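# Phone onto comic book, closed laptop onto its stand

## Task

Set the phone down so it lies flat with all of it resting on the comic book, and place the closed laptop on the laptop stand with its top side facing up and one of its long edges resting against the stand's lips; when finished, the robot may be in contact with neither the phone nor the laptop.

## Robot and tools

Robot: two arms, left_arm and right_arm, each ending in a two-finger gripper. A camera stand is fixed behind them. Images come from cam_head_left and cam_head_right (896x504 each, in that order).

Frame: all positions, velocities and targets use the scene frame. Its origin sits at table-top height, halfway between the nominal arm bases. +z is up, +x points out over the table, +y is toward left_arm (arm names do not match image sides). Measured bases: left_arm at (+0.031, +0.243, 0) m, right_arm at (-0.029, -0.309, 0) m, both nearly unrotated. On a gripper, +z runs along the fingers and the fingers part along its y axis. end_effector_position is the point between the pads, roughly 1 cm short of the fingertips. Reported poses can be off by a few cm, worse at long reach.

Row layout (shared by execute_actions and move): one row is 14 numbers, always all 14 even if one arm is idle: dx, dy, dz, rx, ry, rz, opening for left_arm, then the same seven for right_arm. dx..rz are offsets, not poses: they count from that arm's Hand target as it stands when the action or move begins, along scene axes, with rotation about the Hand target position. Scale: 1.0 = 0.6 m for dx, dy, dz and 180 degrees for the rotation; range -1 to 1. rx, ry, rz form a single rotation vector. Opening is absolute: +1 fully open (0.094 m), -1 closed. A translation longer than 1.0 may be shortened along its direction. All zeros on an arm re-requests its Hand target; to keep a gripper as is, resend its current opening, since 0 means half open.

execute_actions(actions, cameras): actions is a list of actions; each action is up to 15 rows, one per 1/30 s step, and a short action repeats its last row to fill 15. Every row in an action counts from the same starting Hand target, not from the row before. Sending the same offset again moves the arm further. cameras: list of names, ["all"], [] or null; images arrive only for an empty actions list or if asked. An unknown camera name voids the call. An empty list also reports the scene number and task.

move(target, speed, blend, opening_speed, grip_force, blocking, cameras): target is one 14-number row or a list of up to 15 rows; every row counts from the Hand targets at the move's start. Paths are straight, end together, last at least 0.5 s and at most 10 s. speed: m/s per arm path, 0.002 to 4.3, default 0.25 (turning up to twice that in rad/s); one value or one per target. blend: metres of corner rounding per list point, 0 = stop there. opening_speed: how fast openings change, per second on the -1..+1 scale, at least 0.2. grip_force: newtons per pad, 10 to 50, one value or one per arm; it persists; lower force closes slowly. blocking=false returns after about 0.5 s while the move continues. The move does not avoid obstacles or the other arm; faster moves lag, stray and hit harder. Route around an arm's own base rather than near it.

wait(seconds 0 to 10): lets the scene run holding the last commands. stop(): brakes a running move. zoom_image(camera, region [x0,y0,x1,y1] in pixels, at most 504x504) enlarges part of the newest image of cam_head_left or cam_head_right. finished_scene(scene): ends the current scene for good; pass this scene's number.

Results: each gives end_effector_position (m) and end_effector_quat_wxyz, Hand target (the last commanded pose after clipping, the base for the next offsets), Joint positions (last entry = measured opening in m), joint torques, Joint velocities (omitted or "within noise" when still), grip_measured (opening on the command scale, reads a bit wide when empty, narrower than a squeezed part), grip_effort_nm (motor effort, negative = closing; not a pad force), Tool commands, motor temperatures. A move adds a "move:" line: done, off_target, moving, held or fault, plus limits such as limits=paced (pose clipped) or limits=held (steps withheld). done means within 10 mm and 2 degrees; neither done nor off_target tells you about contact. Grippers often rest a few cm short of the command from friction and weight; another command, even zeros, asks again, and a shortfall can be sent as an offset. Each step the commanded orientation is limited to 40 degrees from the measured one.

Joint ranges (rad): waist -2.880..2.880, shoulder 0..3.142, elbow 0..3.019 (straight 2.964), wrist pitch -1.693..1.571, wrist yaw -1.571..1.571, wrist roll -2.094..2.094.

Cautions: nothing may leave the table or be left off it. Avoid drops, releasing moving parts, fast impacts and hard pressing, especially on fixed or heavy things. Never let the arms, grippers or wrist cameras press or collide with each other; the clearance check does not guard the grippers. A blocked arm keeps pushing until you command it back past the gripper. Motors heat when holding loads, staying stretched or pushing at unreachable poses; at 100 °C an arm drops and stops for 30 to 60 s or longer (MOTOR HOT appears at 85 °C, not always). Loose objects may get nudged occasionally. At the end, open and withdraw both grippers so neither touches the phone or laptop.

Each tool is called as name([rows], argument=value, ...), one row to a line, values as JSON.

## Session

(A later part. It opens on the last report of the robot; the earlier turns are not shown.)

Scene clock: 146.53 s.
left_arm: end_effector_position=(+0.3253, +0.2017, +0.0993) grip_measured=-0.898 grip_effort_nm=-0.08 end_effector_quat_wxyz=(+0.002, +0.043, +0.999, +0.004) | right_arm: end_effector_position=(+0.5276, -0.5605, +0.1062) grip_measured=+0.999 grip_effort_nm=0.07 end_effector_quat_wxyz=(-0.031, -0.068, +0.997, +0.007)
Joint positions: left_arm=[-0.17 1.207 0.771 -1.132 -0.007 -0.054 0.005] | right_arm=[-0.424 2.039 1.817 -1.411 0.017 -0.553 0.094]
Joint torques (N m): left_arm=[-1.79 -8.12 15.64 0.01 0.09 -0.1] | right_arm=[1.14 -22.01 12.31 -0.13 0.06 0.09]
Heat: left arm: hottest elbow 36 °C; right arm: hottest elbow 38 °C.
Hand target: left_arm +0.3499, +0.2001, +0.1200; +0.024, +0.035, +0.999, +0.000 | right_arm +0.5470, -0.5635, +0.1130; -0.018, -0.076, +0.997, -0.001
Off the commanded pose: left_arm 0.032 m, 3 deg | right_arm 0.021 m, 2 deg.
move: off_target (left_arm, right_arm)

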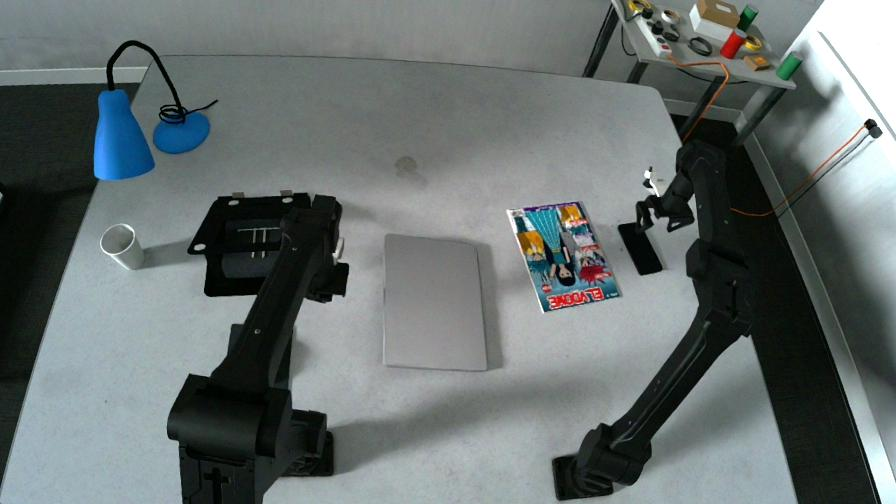

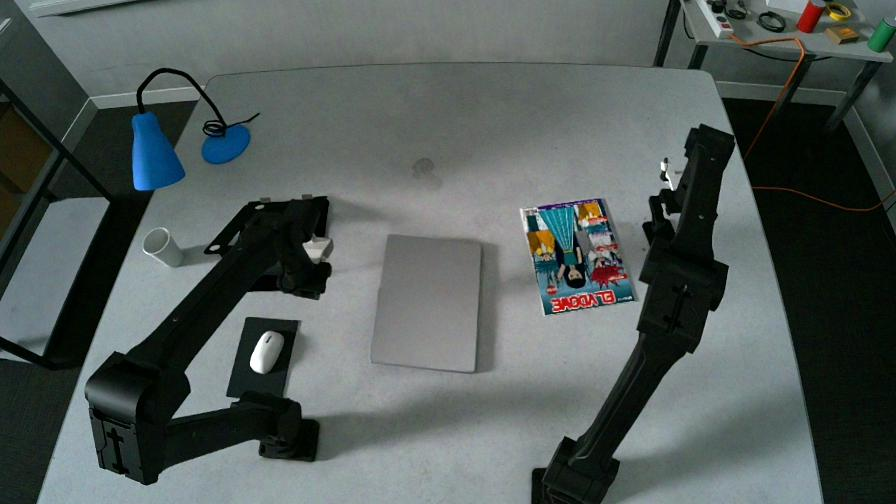

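move(target=[0,0,0,0,0,0,-0.9,-0.012,0.003,-0.115,0,0,0,1], speed=0.12, cameras=["all"])

zoom_image(camera="cam_head_left", region=[580, 160, 740, 290])

zoom_image(camera="cam_head_right", region=[600, 160, 760, 290])

Scene clock: 155.73 s.
left_arm: end_effector_position=(+0.3253, +0.2017, +0.0993) grip_measured=-0.898 grip_effort_nm=-0.08 end_effector_quat_wxyz=(+0.002, +0.043, +0.999, +0.004) | right_arm: end_effector_position=(+0.5397, -0.5659, +0.0615) grip_measured=+0.999 grip_effort_nm=0.07 end_effector_quat_wxyz=(-0.009, -0.069, +0.998, -0.005)
Joint positions: left_arm=[-0.17 1.207 0.771 -1.132 -0.007 -0.054 0.005] | right_arm=[-0.424 2.074 1.754 -1.262 0.017 -0.556 0.094]
Joint torques (N m): left_arm=[-0.67 -7.53 15.49 -0.1 0.06 -0.09] | right_arm=[1.03 -22.53 7.23 0.46 0.06 0.08]
Heat: left arm: hottest elbow 36 °C; right arm: hottest elbow 40 °C.
Hand target: left_arm +0.3499, +0.2001, +0.1200; +0.024, +0.035, +0.999, +0.000 | right_arm +0.5398, -0.5617, +0.0441; -0.018, -0.076, +0.997, -0.001
Off the commanded pose: left_arm 0.032 m, 3 deg | right_arm 0.018 m, 1 deg.
move: off_target (left_arm, right_arm)

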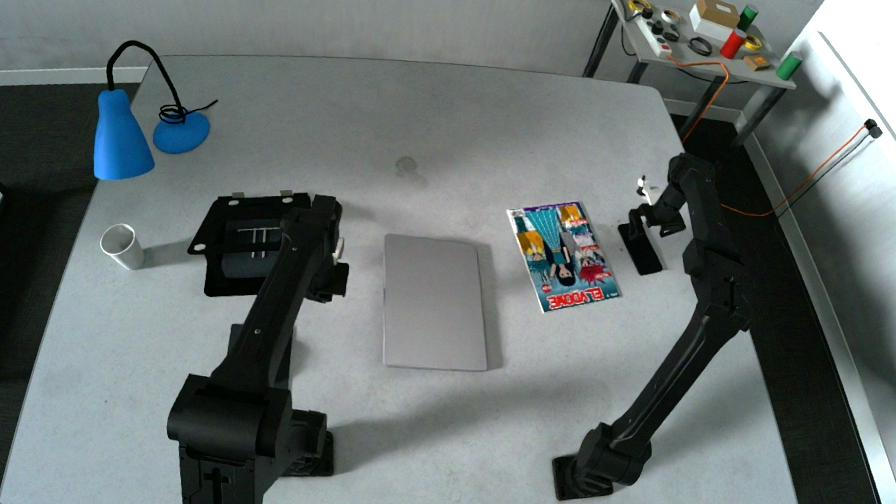

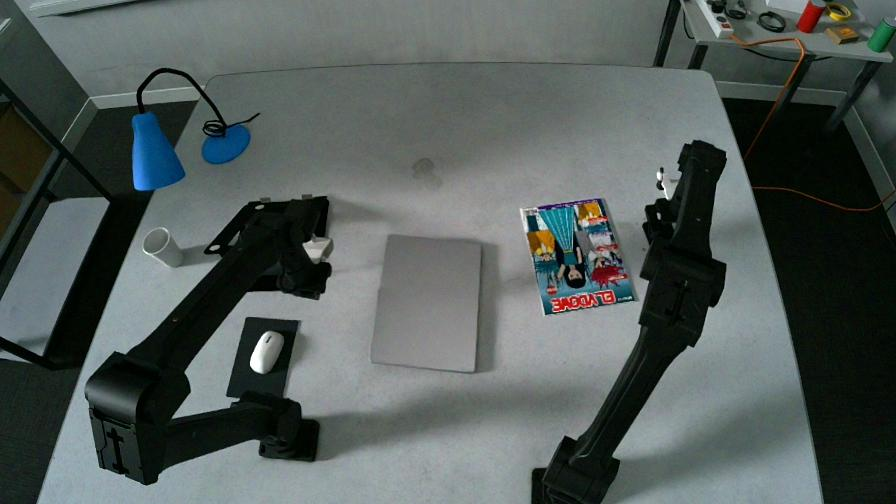

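Scaled by 3.150.

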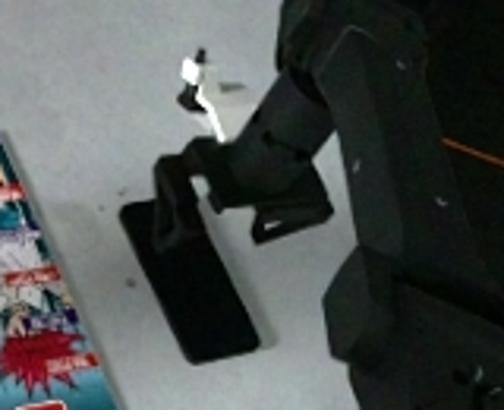

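Scaled by 3.150.

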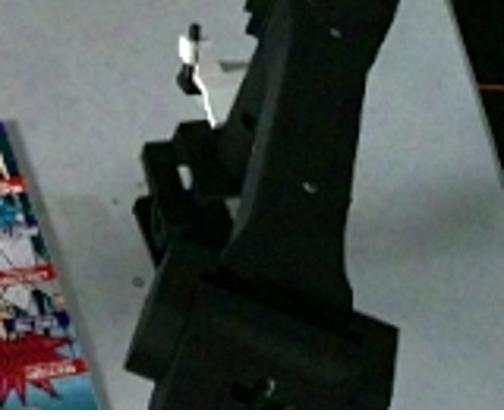

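move(target=[0,0,0,0,0,0,-0.9,0,0.005,-0.06,0,0,0,1], speed=0.06, cameras=["all"])

zoom_image(camera="cam_head_left", region=[580, 160, 740, 290])

Scene clock: 159.57 s.
left_arm: end_effector_position=(+0.3253, +0.2017, +0.0993) grip_measured=-0.898 grip_effort_nm=-0.08 end_effector_quat_wxyz=(+0.002, +0.043, +0.999, +0.004) | right_arm: end_effector_position=(+0.5411, -0.5657, +0.0296) grip_measured=+0.999 grip_effort_nm=0.07 end_effector_quat_wxyz=(-0.006, -0.069, +0.998, -0.007)
Joint positions: left_arm=[-0.17 1.207 0.771 -1.132 -0.007 -0.054 0.005] | right_arm=[-0.423 2.103 1.714 -1.185 0.017 -0.556 0.094]
Joint torques (N m): left_arm=[-0.85 -7.82 15.58 -0.03 0.04 -0.07] | right_arm=[1.14 -22.24 6.84 0.5 0.05 0.12]
Heat: left arm: hottest elbow 36 °C; right arm: hottest elbow 39 °C.
Hand target: left_arm +0.3499, +0.2001, +0.1200; +0.024, +0.035, +0.999, +0.000 | right_arm +0.5398, -0.5586, +0.0081; -0.018, -0.076, +0.997, -0.001
Off the commanded pose: left_arm 0.032 m, 3 deg | right_arm 0.023 m, 2 deg.
move: off_target (left_arm, right_arm)

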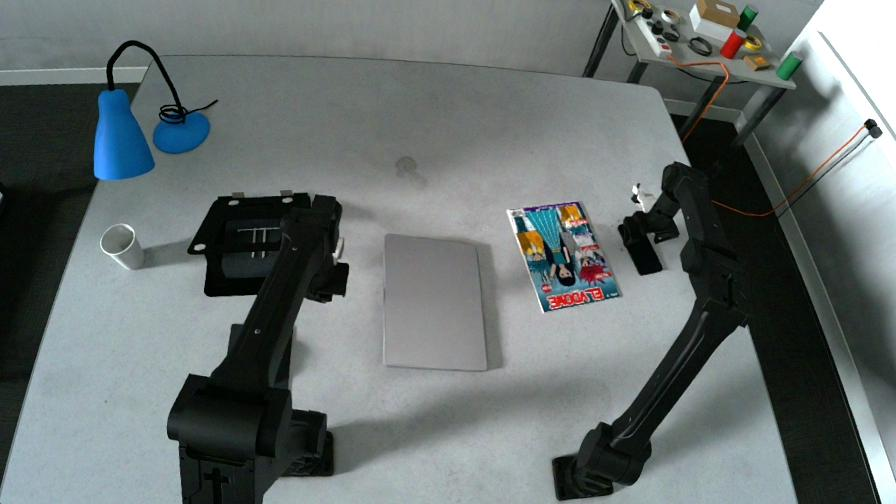

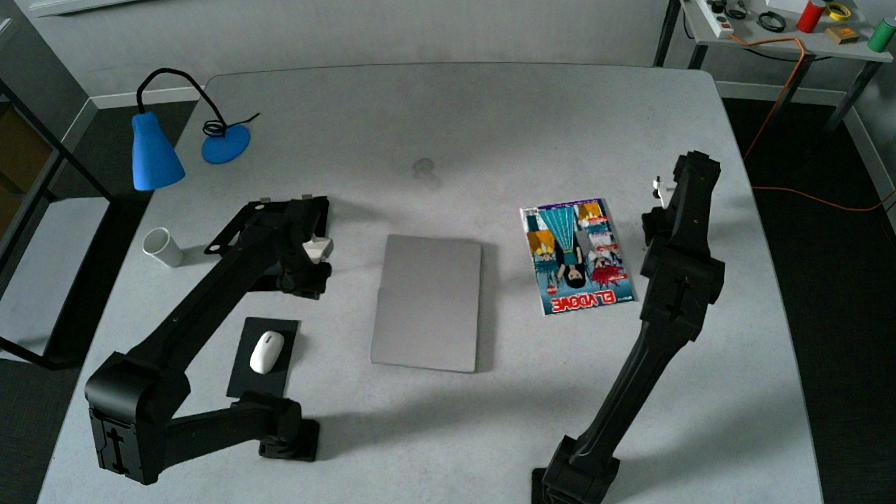

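Scaled by 3.150.

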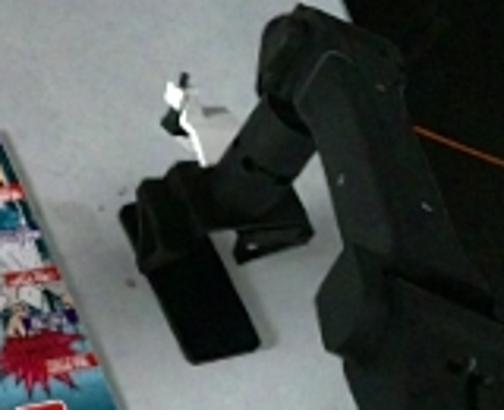

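move(target=[0,0,0,0,0,0,-0.9,0.0,0.012,-0.018,0,0,0,1], speed=0.06, cameras=["all"])

zoom_image(camera="cam_head_left", region=[600, 190, 700, 290])

Scene clock: 163.70 s.
left_arm: end_effector_position=(+0.3253, +0.2017, +0.0993) grip_measured=-0.898 grip_effort_nm=-0.07 end_effector_quat_wxyz=(+0.002, +0.043, +0.999, +0.004) | right_arm: end_effector_position=(+0.5424, -0.5603, +0.0225) grip_measured=+0.999 grip_effort_nm=0.07 end_effector_quat_wxyz=(-0.003, -0.073, +0.997, -0.008)
Joint positions: left_arm=[-0.17 1.207 0.771 -1.132 -0.007 -0.054 0.005] | right_arm=[-0.414 2.103 1.695 -1.159 0.017 -0.555 0.094]
Joint torques (N m): left_arm=[-0.73 -8.35 15.66 0.02 0.05 -0.1] | right_arm=[1.38 -21.6 6.65 0.61 0.06 0.21]
Heat: left arm: hottest elbow 37 °C; right arm: hottest elbow 39 °C.
Hand target: left_arm +0.3499, +0.2001, +0.1200; +0.024, +0.035, +0.999, +0.000 | right_arm +0.5398, -0.5515, -0.0026; -0.018, -0.076, +0.997, -0.001
Off the commanded pose: left_arm 0.032 m, 3 deg | right_arm 0.027 m, 2 deg.
move: off_target (left_arm, right_arm)

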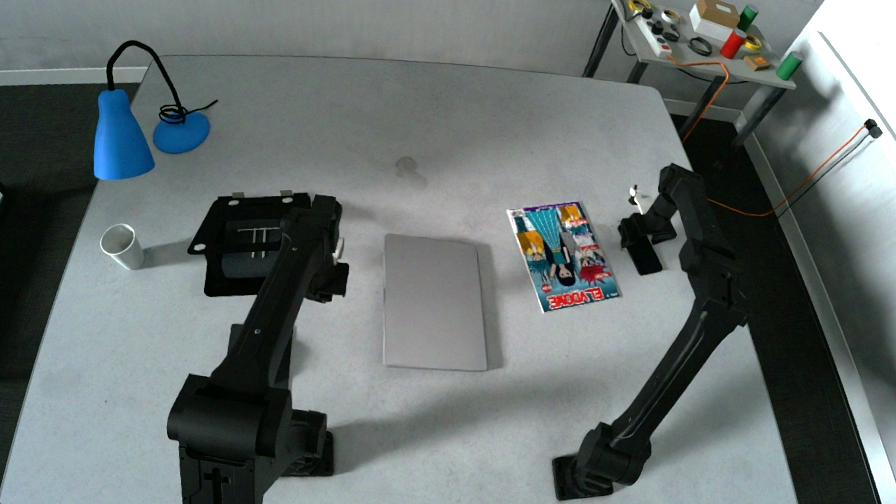

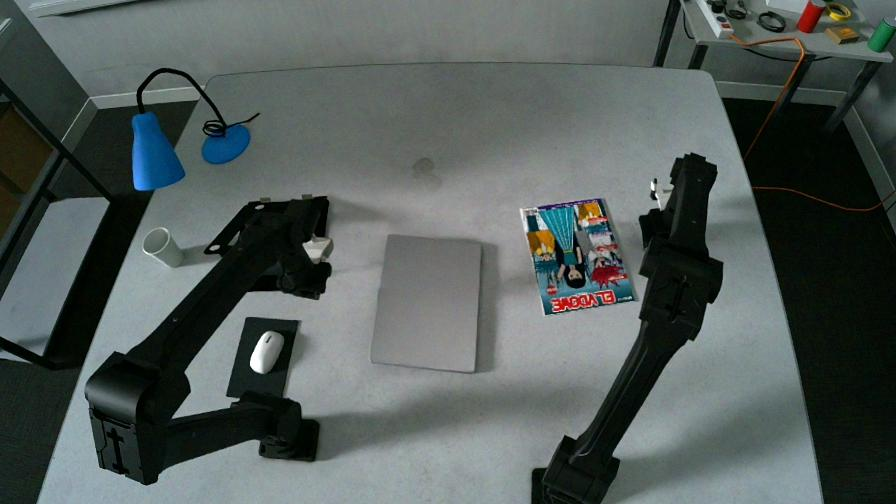

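Scaled by 5.040.

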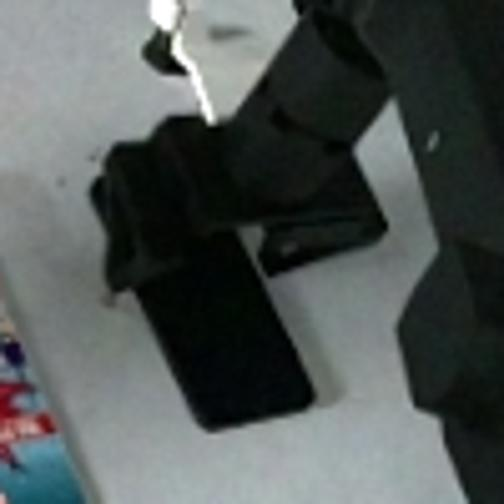

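move(target=[0,0,0,0,0,0,-0.9,0.0,0,-0.018,0,0,0,1], speed=0.04)

move(target=[0,0,0,0,0,0,-0.9,0,0,0,0,0,0,0.05], opening_speed=0.5, cameras=["all"])

zoom_image(camera="cam_head_left", region=[600, 190, 700, 290])

Scene clock: 167.60 s.
left_arm: end_effector_position=(+0.3253, +0.2017, +0.0993) grip_measured=-0.898 grip_effort_nm=-0.08 end_effector_quat_wxyz=(+0.002, +0.043, +0.999, +0.004) | right_arm: end_effector_position=(+0.5433, -0.5608, +0.0168) grip_measured=+0.999 grip_effort_nm=0.07 end_effector_quat_wxyz=(+0.000, -0.073, +0.997, -0.010)
Joint positions: left_arm=[-0.17 1.207 0.771 -1.132 -0.007 -0.054 0.005] | right_arm=[-0.414 2.108 1.687 -1.14 0.017 -0.554 0.094]
Joint torques (N m): left_arm=[-1.61 -7.59 15.51 -0.18 0.06 -0.06] | right_arm=[1.32 -21.01 6.48 0.62 0.05 0.22]
Heat: left arm: hottest elbow 37 °C; right arm: hottest elbow 38 °C.
Hand target: left_arm +0.3499, +0.2001, +0.1200; +0.024, +0.035, +0.999, +0.000 | right_arm +0.5397, -0.5515, -0.0135; -0.019, -0.076, +0.997, -0.001
Off the commanded pose: left_arm 0.032 m, 3 deg | right_arm 0.032 m, 2 deg.
move: off_target (left_arm, right_arm)

Scene clock: 169.70 s.
left_arm: end_effector_position=(+0.3253, +0.2017, +0.0993) grip_measured=-0.898 grip_effort_nm=-0.08 end_effector_quat_wxyz=(+0.002, +0.043, +0.999, +0.004) | right_arm: end_effector_position=(+0.5443, -0.5601, +0.0168) grip_measured=+0.549 grip_effort_nm=-1.03 end_effector_quat_wxyz=(+0.001, -0.074, +0.997, -0.010)
Joint positions: left_arm=[-0.17 1.207 0.771 -1.132 -0.007 -0.054 0.005] | right_arm=[-0.412 2.108 1.687 -1.137 0.017 -0.554 0.073]
Joint torques (N m): left_arm=[-1.9 -7.82 15.46 -0.01 0.05 -0.06] | right_arm=[1.14 -21.13 6.48 0.51 0.05 0.21]
Heat: left arm: hottest elbow 37 °C; right arm: hottest elbow 38 °C.
Hand target: left_arm +0.3499, +0.2001, +0.1200; +0.024, +0.035, +0.999, +0.000 | right_arm +0.5397, -0.5516, -0.0135; -0.018, -0.075, +0.997, -0.001
Off the commanded pose: left_arm 0.032 m, 3 deg | right_arm 0.032 m, 3 deg.
move: off_target (left_arm, right_arm)

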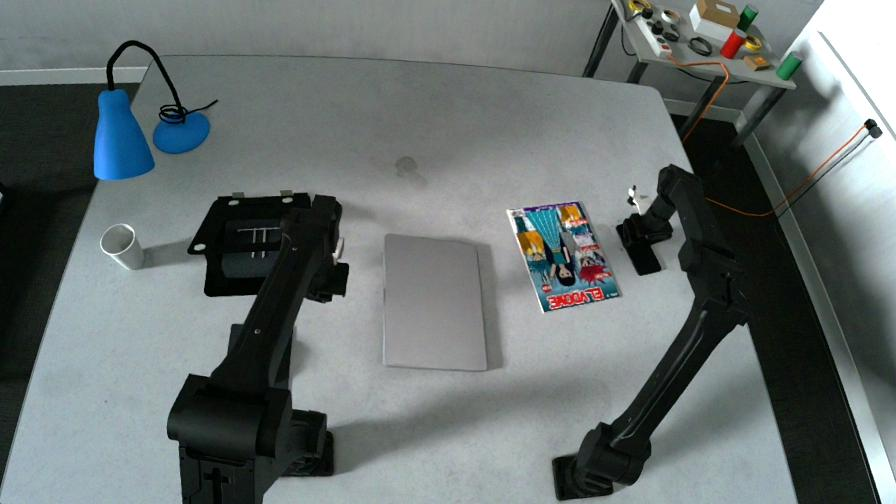

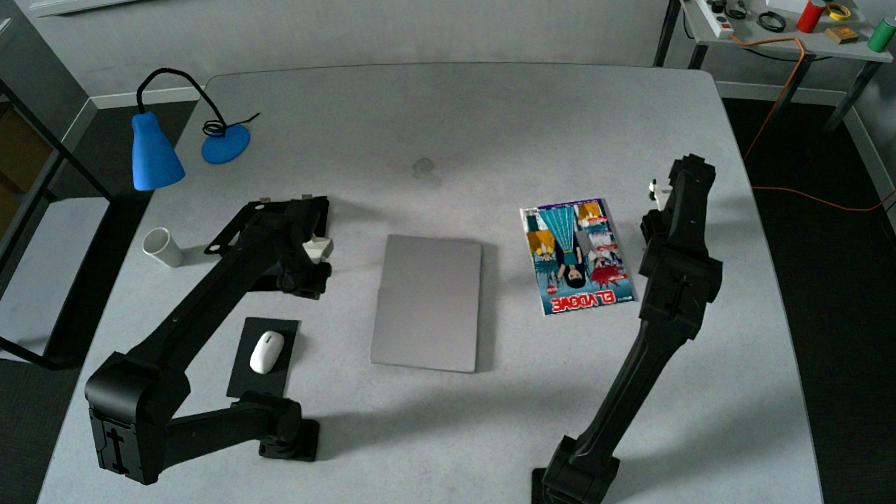

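Scaled by 5.040.

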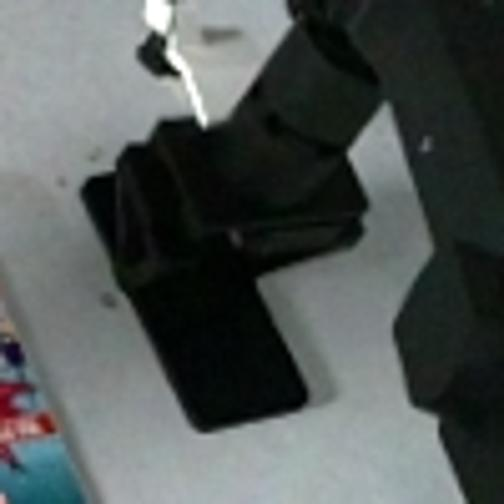

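move([
  [0,0,0,0,0,0,-0.9,0,-0.01,0.2,0,0,0,0.3],
  [0,0,0,0,0,0,-0.9,-0.005,0.365,0.2,0,0,0.02,0.3],
], speed=0.15, cameras=["all"])

zoom_image(camera="cam_head_left", region=[480, 160, 640, 320])

zoom_image(camera="cam_head_right", region=[500, 160, 660, 320])

Scene clock: 178.60 s.
left_arm: end_effector_position=(+0.3253, +0.2017, +0.0993) grip_measured=-0.898 grip_effort_nm=-0.08 end_effector_quat_wxyz=(+0.002, +0.043, +0.999, +0.004) | right_arm: end_effector_position=(+0.5362, -0.3330, +0.0898) grip_measured=+0.548 grip_effort_nm=-1.04 end_effector_quat_wxyz=(-0.036, -0.110, +0.993, +0.002)
Joint positions: left_arm=[-0.17 1.207 0.771 -1.132 -0.007 -0.054 0.005] | right_arm=[-0.045 1.939 1.614 -1.317 0.006 -0.26 0.073]
Joint torques (N m): left_arm=[-0.97 -7.65 15.62 0.03 0.08 -0.11] | right_arm=[0.67 -25.47 7.13 0.27 0.07 0.25]
Heat: left arm: hottest elbow 37 °C; right arm: hottest elbow 38 °C.
Hand target: left_arm +0.3499, +0.2001, +0.1200; +0.024, +0.035, +0.999, +0.000 | right_arm +0.5367, -0.3326, +0.1064; -0.018, -0.107, +0.994, -0.001
Off the commanded pose: left_arm 0.032 m, 3 deg | right_arm 0.017 m, 2 deg.
move: off_target (left_arm, right_arm)

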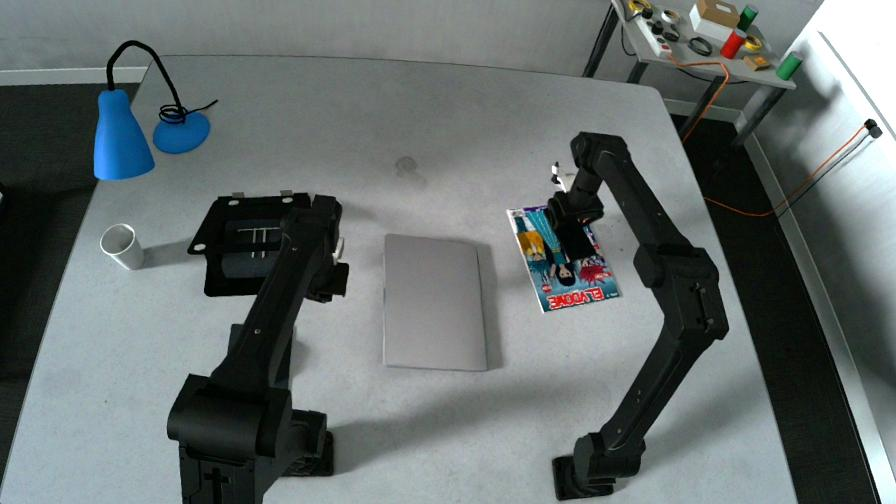

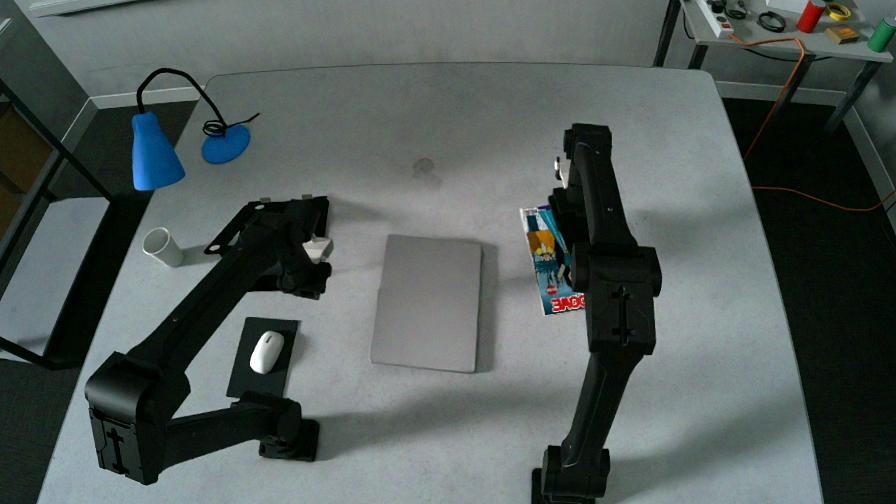

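Scaled by 3.150.

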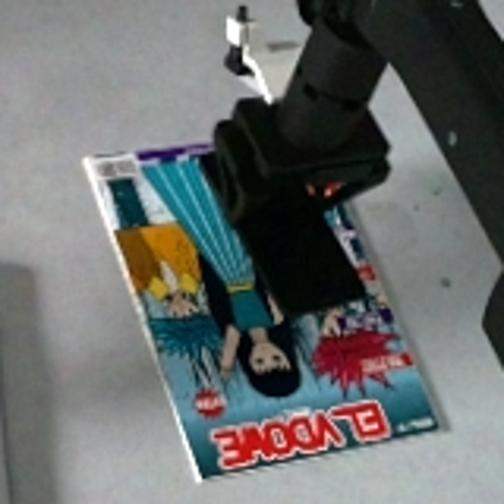

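Scaled by 3.150.

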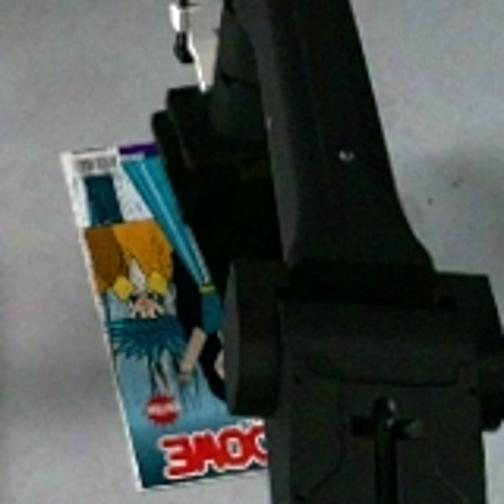

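move([
  [0,0,0,0,0,0,-0.9,-0.01,0.035,0,0,0,0,0.3],
  [0,0,0,0,0,0,-0.9,-0.015,0.035,-0.145,0,0,0,0.3],
], speed=0.1, cameras=["all"])

zoom_image(camera="cam_head_left", region=[480, 160, 640, 320])

Scene clock: 185.00 s.
left_arm: end_effector_position=(+0.3253, +0.2017, +0.0993) grip_measured=-0.898 grip_effort_nm=-0.08 end_effector_quat_wxyz=(+0.002, +0.043, +0.999, +0.004) | right_arm: end_effector_position=(+0.5282, -0.3163, +0.0269) grip_measured=+0.548 grip_effort_nm=-1.04 end_effector_quat_wxyz=(-0.015, -0.106, +0.994, -0.001)
Joint positions: left_arm=[-0.17 1.207 0.771 -1.132 -0.007 -0.054 0.005] | right_arm=[-0.015 1.959 1.466 -1.108 0.006 -0.222 0.073]
Joint torques (N m): left_arm=[-0.85 -8.23 15.69 -0.13 0.08 -0.05] | right_arm=[1.2 -20.13 6.8 0.32 0.05 0.22]
Heat: left arm: hottest elbow 37 °C; right arm: hottest shoulder 37 °C.
Hand target: left_arm +0.3499, +0.2001, +0.1200; +0.024, +0.035, +0.999, +0.000 | right_arm +0.5278, -0.3115, +0.0194; -0.018, -0.107, +0.994, -0.001
Off the commanded pose: left_arm 0.032 m, 3 deg | right_arm 0.009 m, 0 deg.
move: off_target (left_arm)

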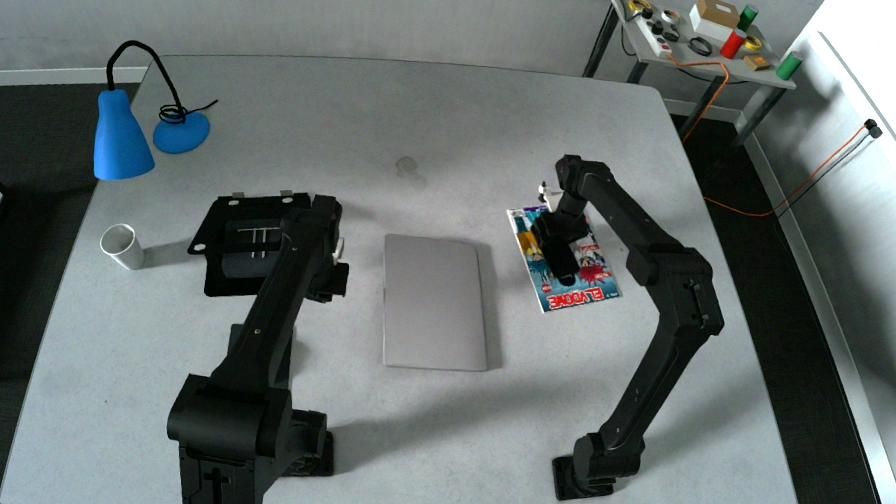

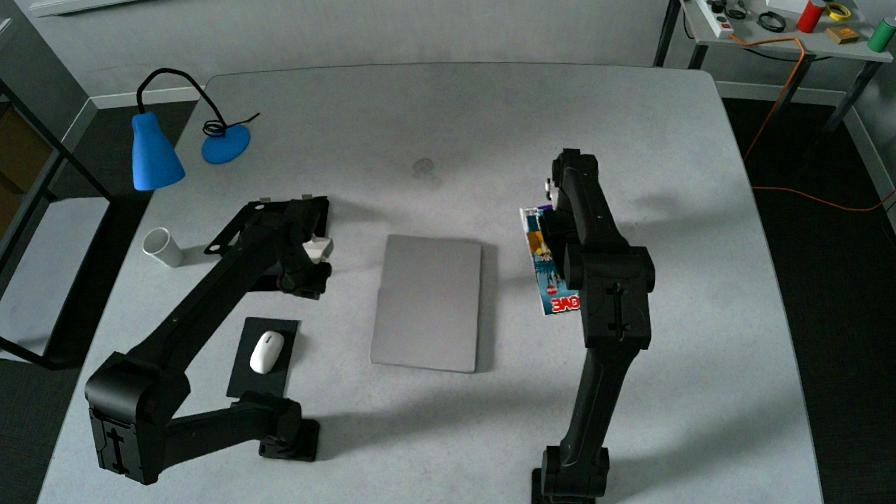

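Scaled by 3.150.

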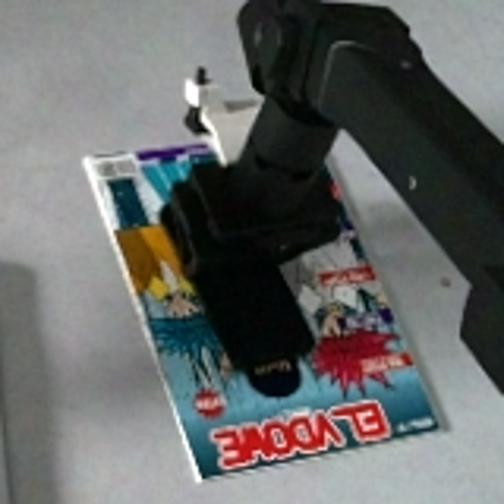

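move(target=[0,0,0,0,0,0,-0.9,0,0,-0.025,0,0,0,0.3], speed=0.05)

move(target=[0,0,0,0,0,0,-0.9,0,0,0,0,0,0,0.95], opening_speed=0.4)

move([
  [0,0,0,0,0,0,-0.9,0,0,0.18,0,0,0,1],
  [0,0,0,0,0,0,-0.9,-0.2,-0.1,0.23,0,0,0,1],
], speed=0.15, cameras=["all"])

zoom_image(camera="cam_head_left", region=[480, 160, 640, 320])

Scene clock: 189.30 s.
left_arm: end_effector_position=(+0.3253, +0.2017, +0.0993) grip_measured=-0.898 grip_effort_nm=-0.08 end_effector_quat_wxyz=(+0.002, +0.043, +0.999, +0.004) | right_arm: end_effector_position=(+0.5314, -0.3161, +0.0201) grip_measured=+0.548 grip_effort_nm=-1.04 end_effector_quat_wxyz=(-0.007, -0.106, +0.994, -0.002)
Joint positions: left_arm=[-0.17 1.207 0.771 -1.132 -0.007 -0.054 0.005] | right_arm=[-0.015 1.966 1.457 -1.077 0.006 -0.222 0.073]
Joint torques (N m): left_arm=[-0.62 -7.06 15.62 -0.03 0.07 -0.08] | right_arm=[1.08 -19.84 6.58 0.43 0.05 0.21]
Heat: left arm: hottest elbow 37 °C; right arm: hottest shoulder 37 °C.
Hand target: left_arm +0.3499, +0.2001, +0.1200; +0.024, +0.035, +0.999, +0.000 | right_arm +0.5278, -0.3115, +0.0045; -0.018, -0.107, +0.994, -0.001
Off the commanded pose: left_arm 0.032 m, 3 deg | right_arm 0.017 m, 1 deg.
move: off_target (left_arm, right_arm)

Scene clock: 191.27 s.
left_arm: end_effector_position=(+0.3253, +0.2017, +0.0993) grip_measured=-0.898 grip_effort_nm=-0.08 end_effector_quat_wxyz=(+0.002, +0.043, +0.999, +0.004) | right_arm: end_effector_position=(+0.5314, -0.3161, +0.0201) grip_measured=+0.948 grip_effort_nm=0.07 end_effector_quat_wxyz=(-0.007, -0.106, +0.994, -0.002)
Joint positions: left_arm=[-0.17 1.207 0.771 -1.132 -0.007 -0.054 0.005] | right_arm=[-0.015 1.966 1.457 -1.077 0.006 -0.222 0.092]
Joint torques (N m): left_arm=[-0.38 -7.71 15.65 -0.31 0.1 -0.11] | right_arm=[1.2 -19.72 6.6 0.46 0.05 0.21]
Heat: left arm: hottest elbow 37 °C; right arm: hottest shoulder 37 °C.
Hand target: left_arm +0.3499, +0.2001, +0.1200; +0.024, +0.035, +0.999, +0.000 | right_arm +0.5278, -0.3115, +0.0045; -0.018, -0.107, +0.994, -0.001
Off the commanded pose: left_arm 0.032 m, 3 deg | right_arm 0.017 m, 1 deg.
move: off_target (left_arm, right_arm)

Scene clock: 194.23 s.
left_arm: end_effector_position=(+0.3253, +0.2017, +0.0993) grip_measured=-0.898 grip_effort_nm=-0.08 end_effector_quat_wxyz=(+0.002, +0.043, +0.999, +0.004) | right_arm: end_effector_position=(+0.4125, -0.3675, +0.1426) grip_measured=+0.999 grip_effort_nm=0.07 end_effector_quat_wxyz=(-0.021, -0.108, +0.994, +0.000)
Joint positions: left_arm=[-0.17 1.207 0.771 -1.132 -0.007 -0.054 0.005] | right_arm=[-0.131 1.576 1.261 -1.295 0.01 -0.342 0.094]
Joint torques (N m): left_arm=[-1.08 -7.88 15.65 0.01 0.1 -0.04] | right_arm=[-0.09 -16.85 6.76 0.34 0.04 0.1]
Heat: left arm: hottest elbow 37 °C; right arm: hottest shoulder 37 °C.
Hand target: left_arm +0.3499, +0.2001, +0.1200; +0.024, +0.035, +0.999, +0.000 | right_arm +0.4077, -0.3714, +0.1424; -0.018, -0.107, +0.994, -0.001
Off the commanded pose: left_arm 0.032 m, 3 deg | right_arm 0.006 m, 0 deg.
move: off_target (left_arm)

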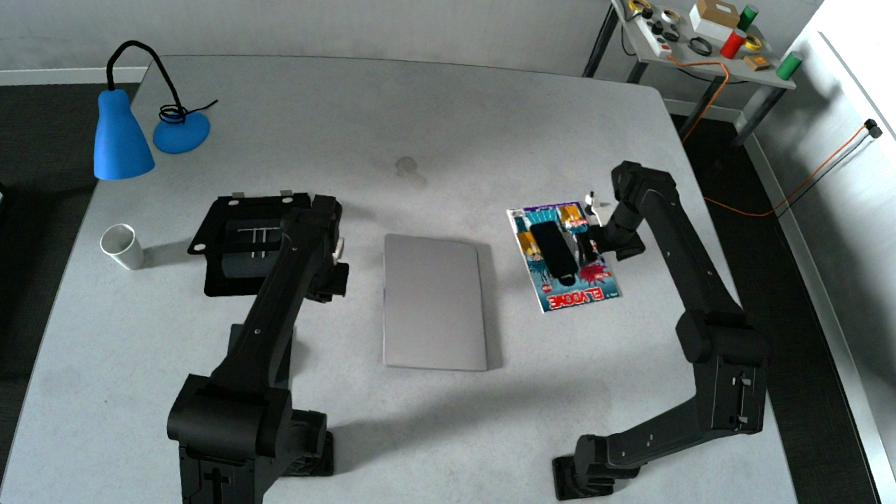

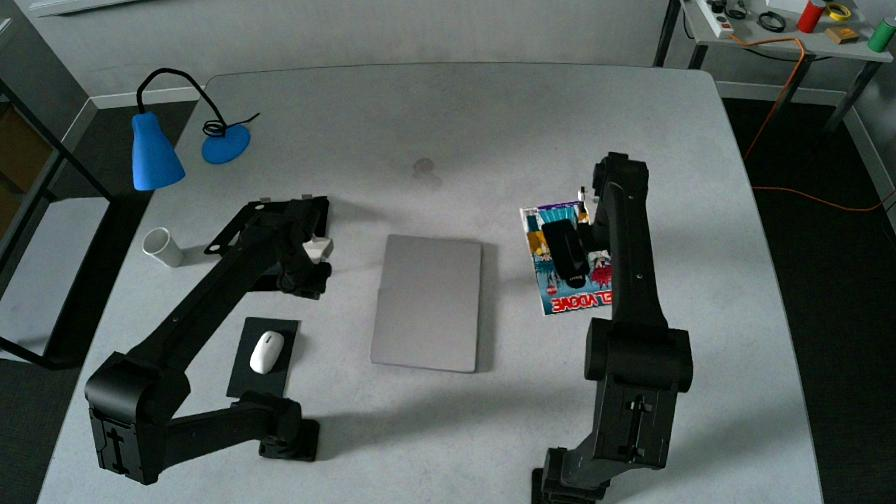

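Scaled by 3.150.

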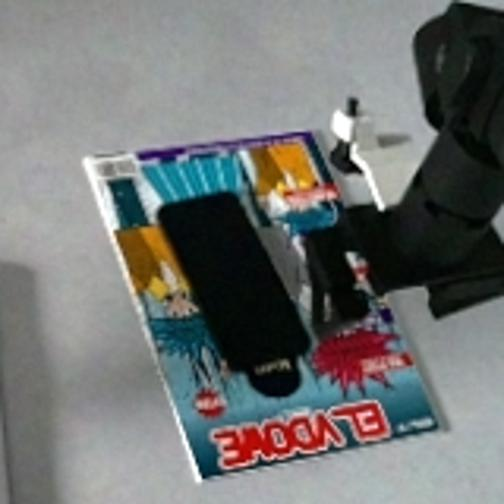

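zoom_image(camera="cam_head_left", region=[370, 340, 420, 390])

zoom_image(camera="cam_head_left", region=[450, 330, 510, 390])

zoom_image(camera="cam_head_right", region=[360, 340, 410, 390])

zoom_image(camera="cam_head_right", region=[440, 230, 500, 290])

Scaled by 10.080.

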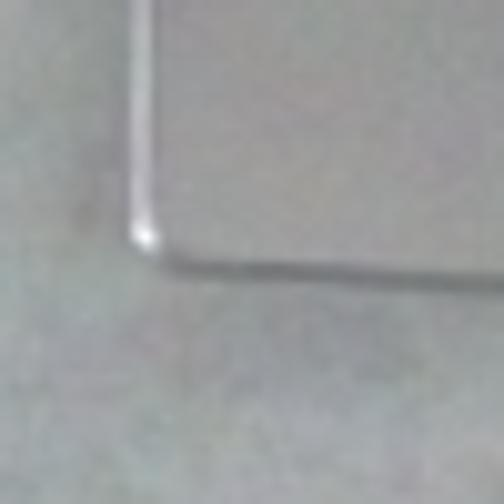

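Scaled by 8.400.

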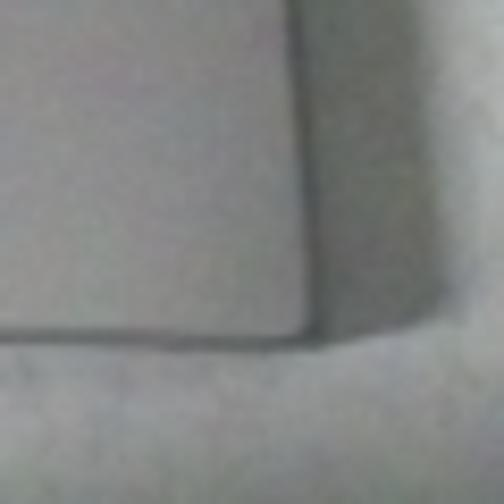

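Scaled by 10.080.

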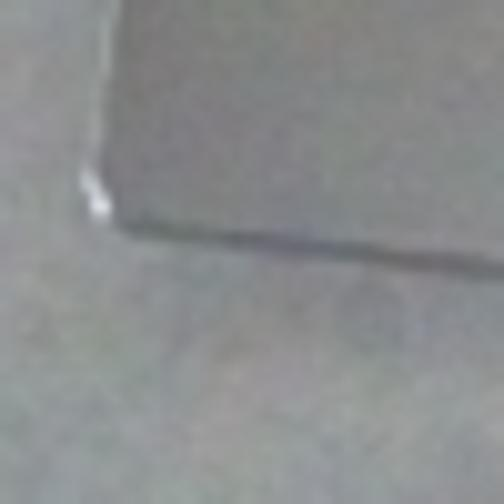

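Scaled by 8.400.

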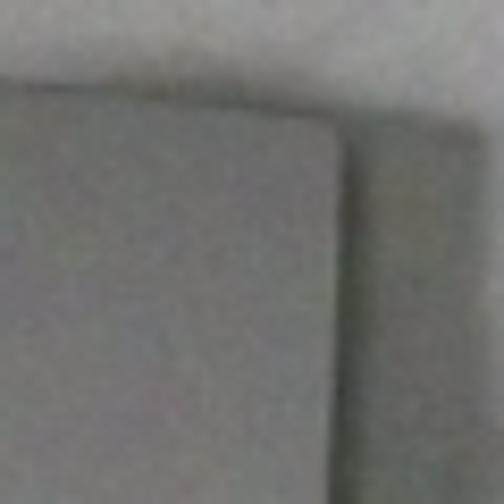

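move(target=[0,0,0.05,-0.388,-0.0575,0.132,0.3,-0.2,-0.1,0,0,0,0,1], cameras=["all"])

zoom_image(camera="cam_head_left", region=[250, 200, 500, 400])

zoom_image(camera="cam_head_right", region=[250, 200, 500, 400])

Scene clock: 218.90 s.
left_arm: end_effector_position=(+0.3507, +0.1963, +0.1539) grip_measured=+0.298 grip_effort_nm=0.13 end_effector_quat_wxyz=(+0.122, -0.169, +0.803, -0.558) | right_arm: end_effector_position=(+0.2927, -0.4284, +0.1424) grip_measured=+0.999 grip_effort_nm=0.07 end_effector_quat_wxyz=(-0.022, -0.109, +0.994, +0.001)
Joint positions: left_arm=[0.357 1.218 0.599 -0.854 1.214 -0.097 0.061] | right_arm=[-0.35 1.315 0.985 -1.282 0.017 -0.563 0.094]
Joint torques (N m): left_arm=[0.26 -7.24 7.88 1.1 0.7 0.01] | right_arm=[-0.38 -12.45 6.79 0.31 0.05 0.07]
Heat: left arm: hottest elbow 38 °C; right arm: hottest shoulder 37 °C.
Hand target: left_arm +0.3500, +0.2001, +0.1500; +0.124, -0.178, +0.800, -0.559 | right_arm +0.2877, -0.4314, +0.1424; -0.019, -0.107, +0.994, -0.001
Off the commanded pose: left_arm 0.005 m, 1 deg | right_arm 0.006 m, 1 deg.
move: done

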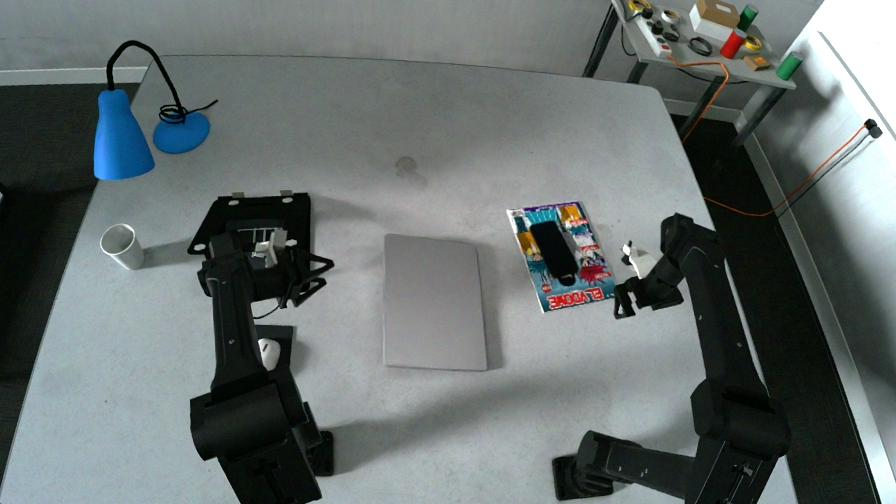

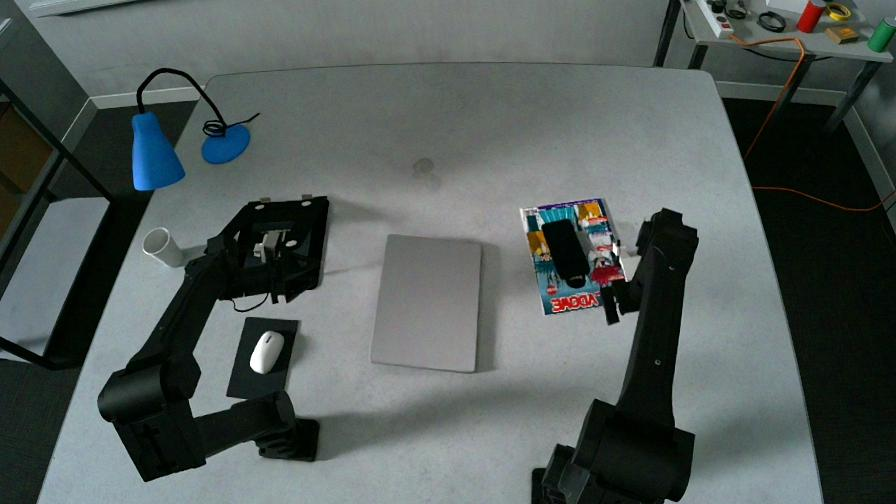

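Scaled by 2.016.

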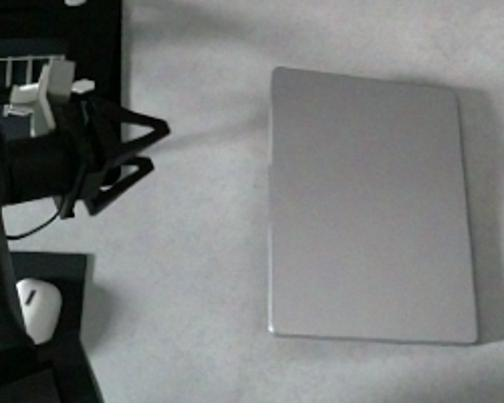

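Scaled by 2.016.

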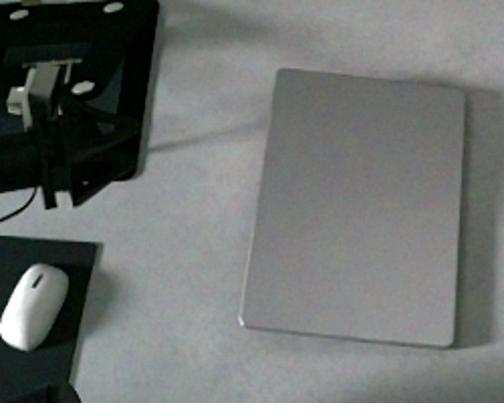

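move(target=[0,-0.01,-0.175,0,0,0,0.3,0,0,0,0,0,0,1], speed=0.1, cameras=["all"])

zoom_image(camera="cam_head_left", region=[270, 200, 420, 350])

zoom_image(camera="cam_head_right", region=[270, 200, 420, 350])

Scene clock: 226.83 s.
left_arm: end_effector_position=(+0.3688, +0.2005, +0.1040) grip_measured=+0.298 grip_effort_nm=0.13 end_effector_quat_wxyz=(+0.237, -0.048, +0.801, -0.548) | right_arm: end_effector_position=(+0.2927, -0.4284, +0.1424) grip_measured=+0.999 grip_effort_nm=0.07 end_effector_quat_wxyz=(-0.022, -0.110, +0.994, +0.001)
Joint positions: left_arm=[0.358 1.377 0.516 -0.446 1.268 0.072 0.061] | right_arm=[-0.35 1.315 0.985 -1.282 0.017 -0.564 0.094]
Joint torques (N m): left_arm=[-1.2 0.85 3.38 -0.44 -1.46 -1.4] | right_arm=[-0.32 -12.45 6.75 0.29 0.05 0.09]
Heat: left arm: hottest elbow 37 °C; right arm: hottest shoulder 37 °C.
Hand target: left_arm +0.3500, +0.1941, +0.0449; +0.124, -0.179, +0.800, -0.559 | right_arm +0.2877, -0.4314, +0.1424; -0.019, -0.107, +0.994, -0.001
Off the commanded pose: left_arm 0.062 m, 20 deg | right_arm 0.006 m, 1 deg.
move: off_target (left_arm)

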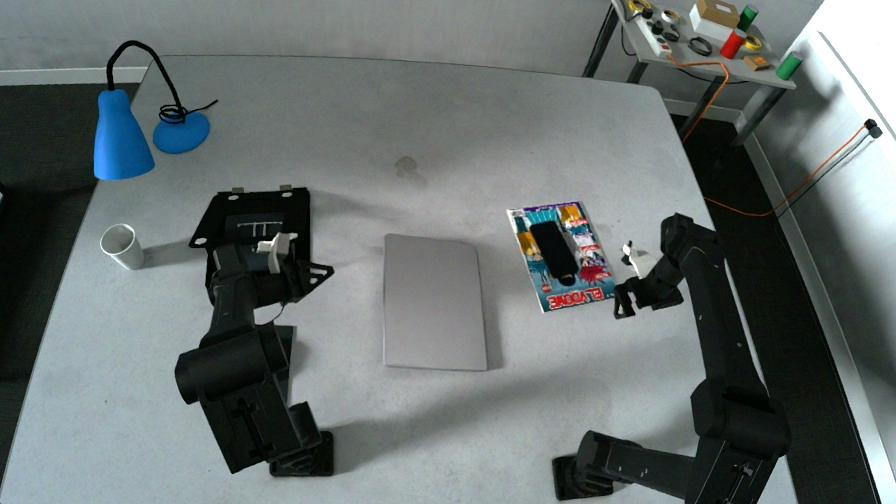

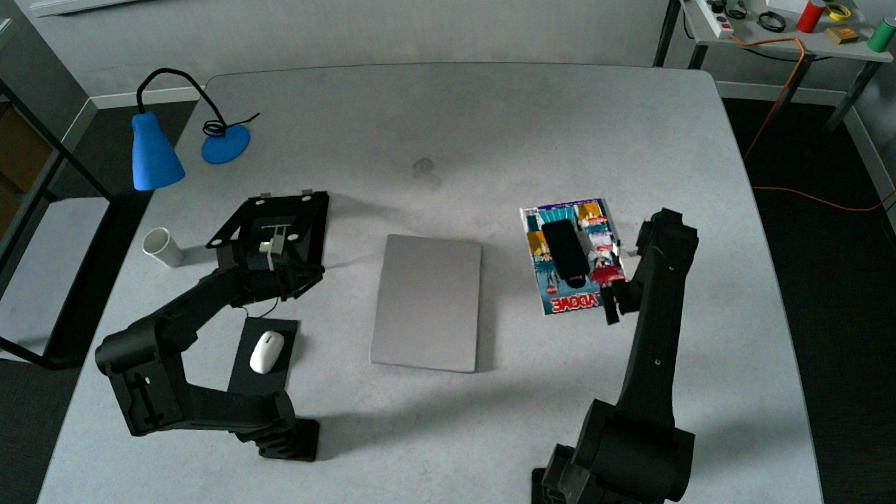

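Scaled by 3.360.

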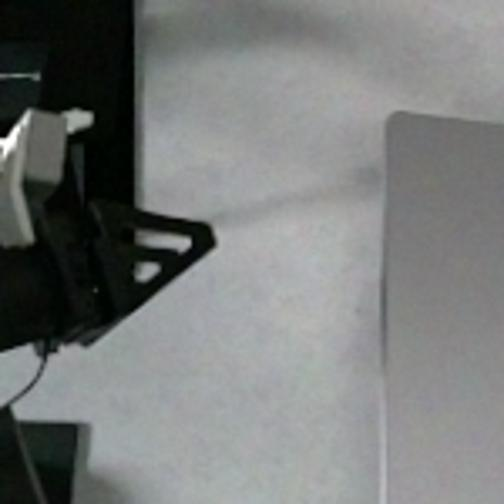

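Scaled by 3.360.

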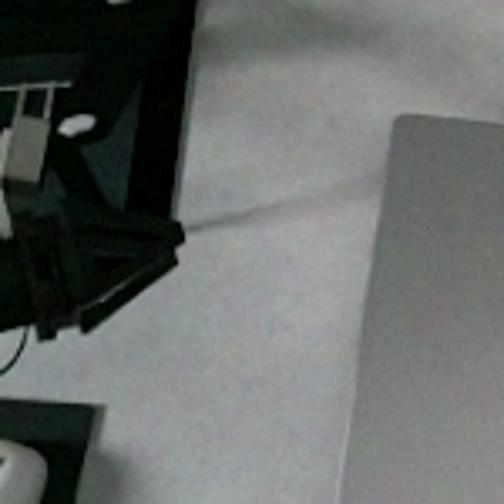

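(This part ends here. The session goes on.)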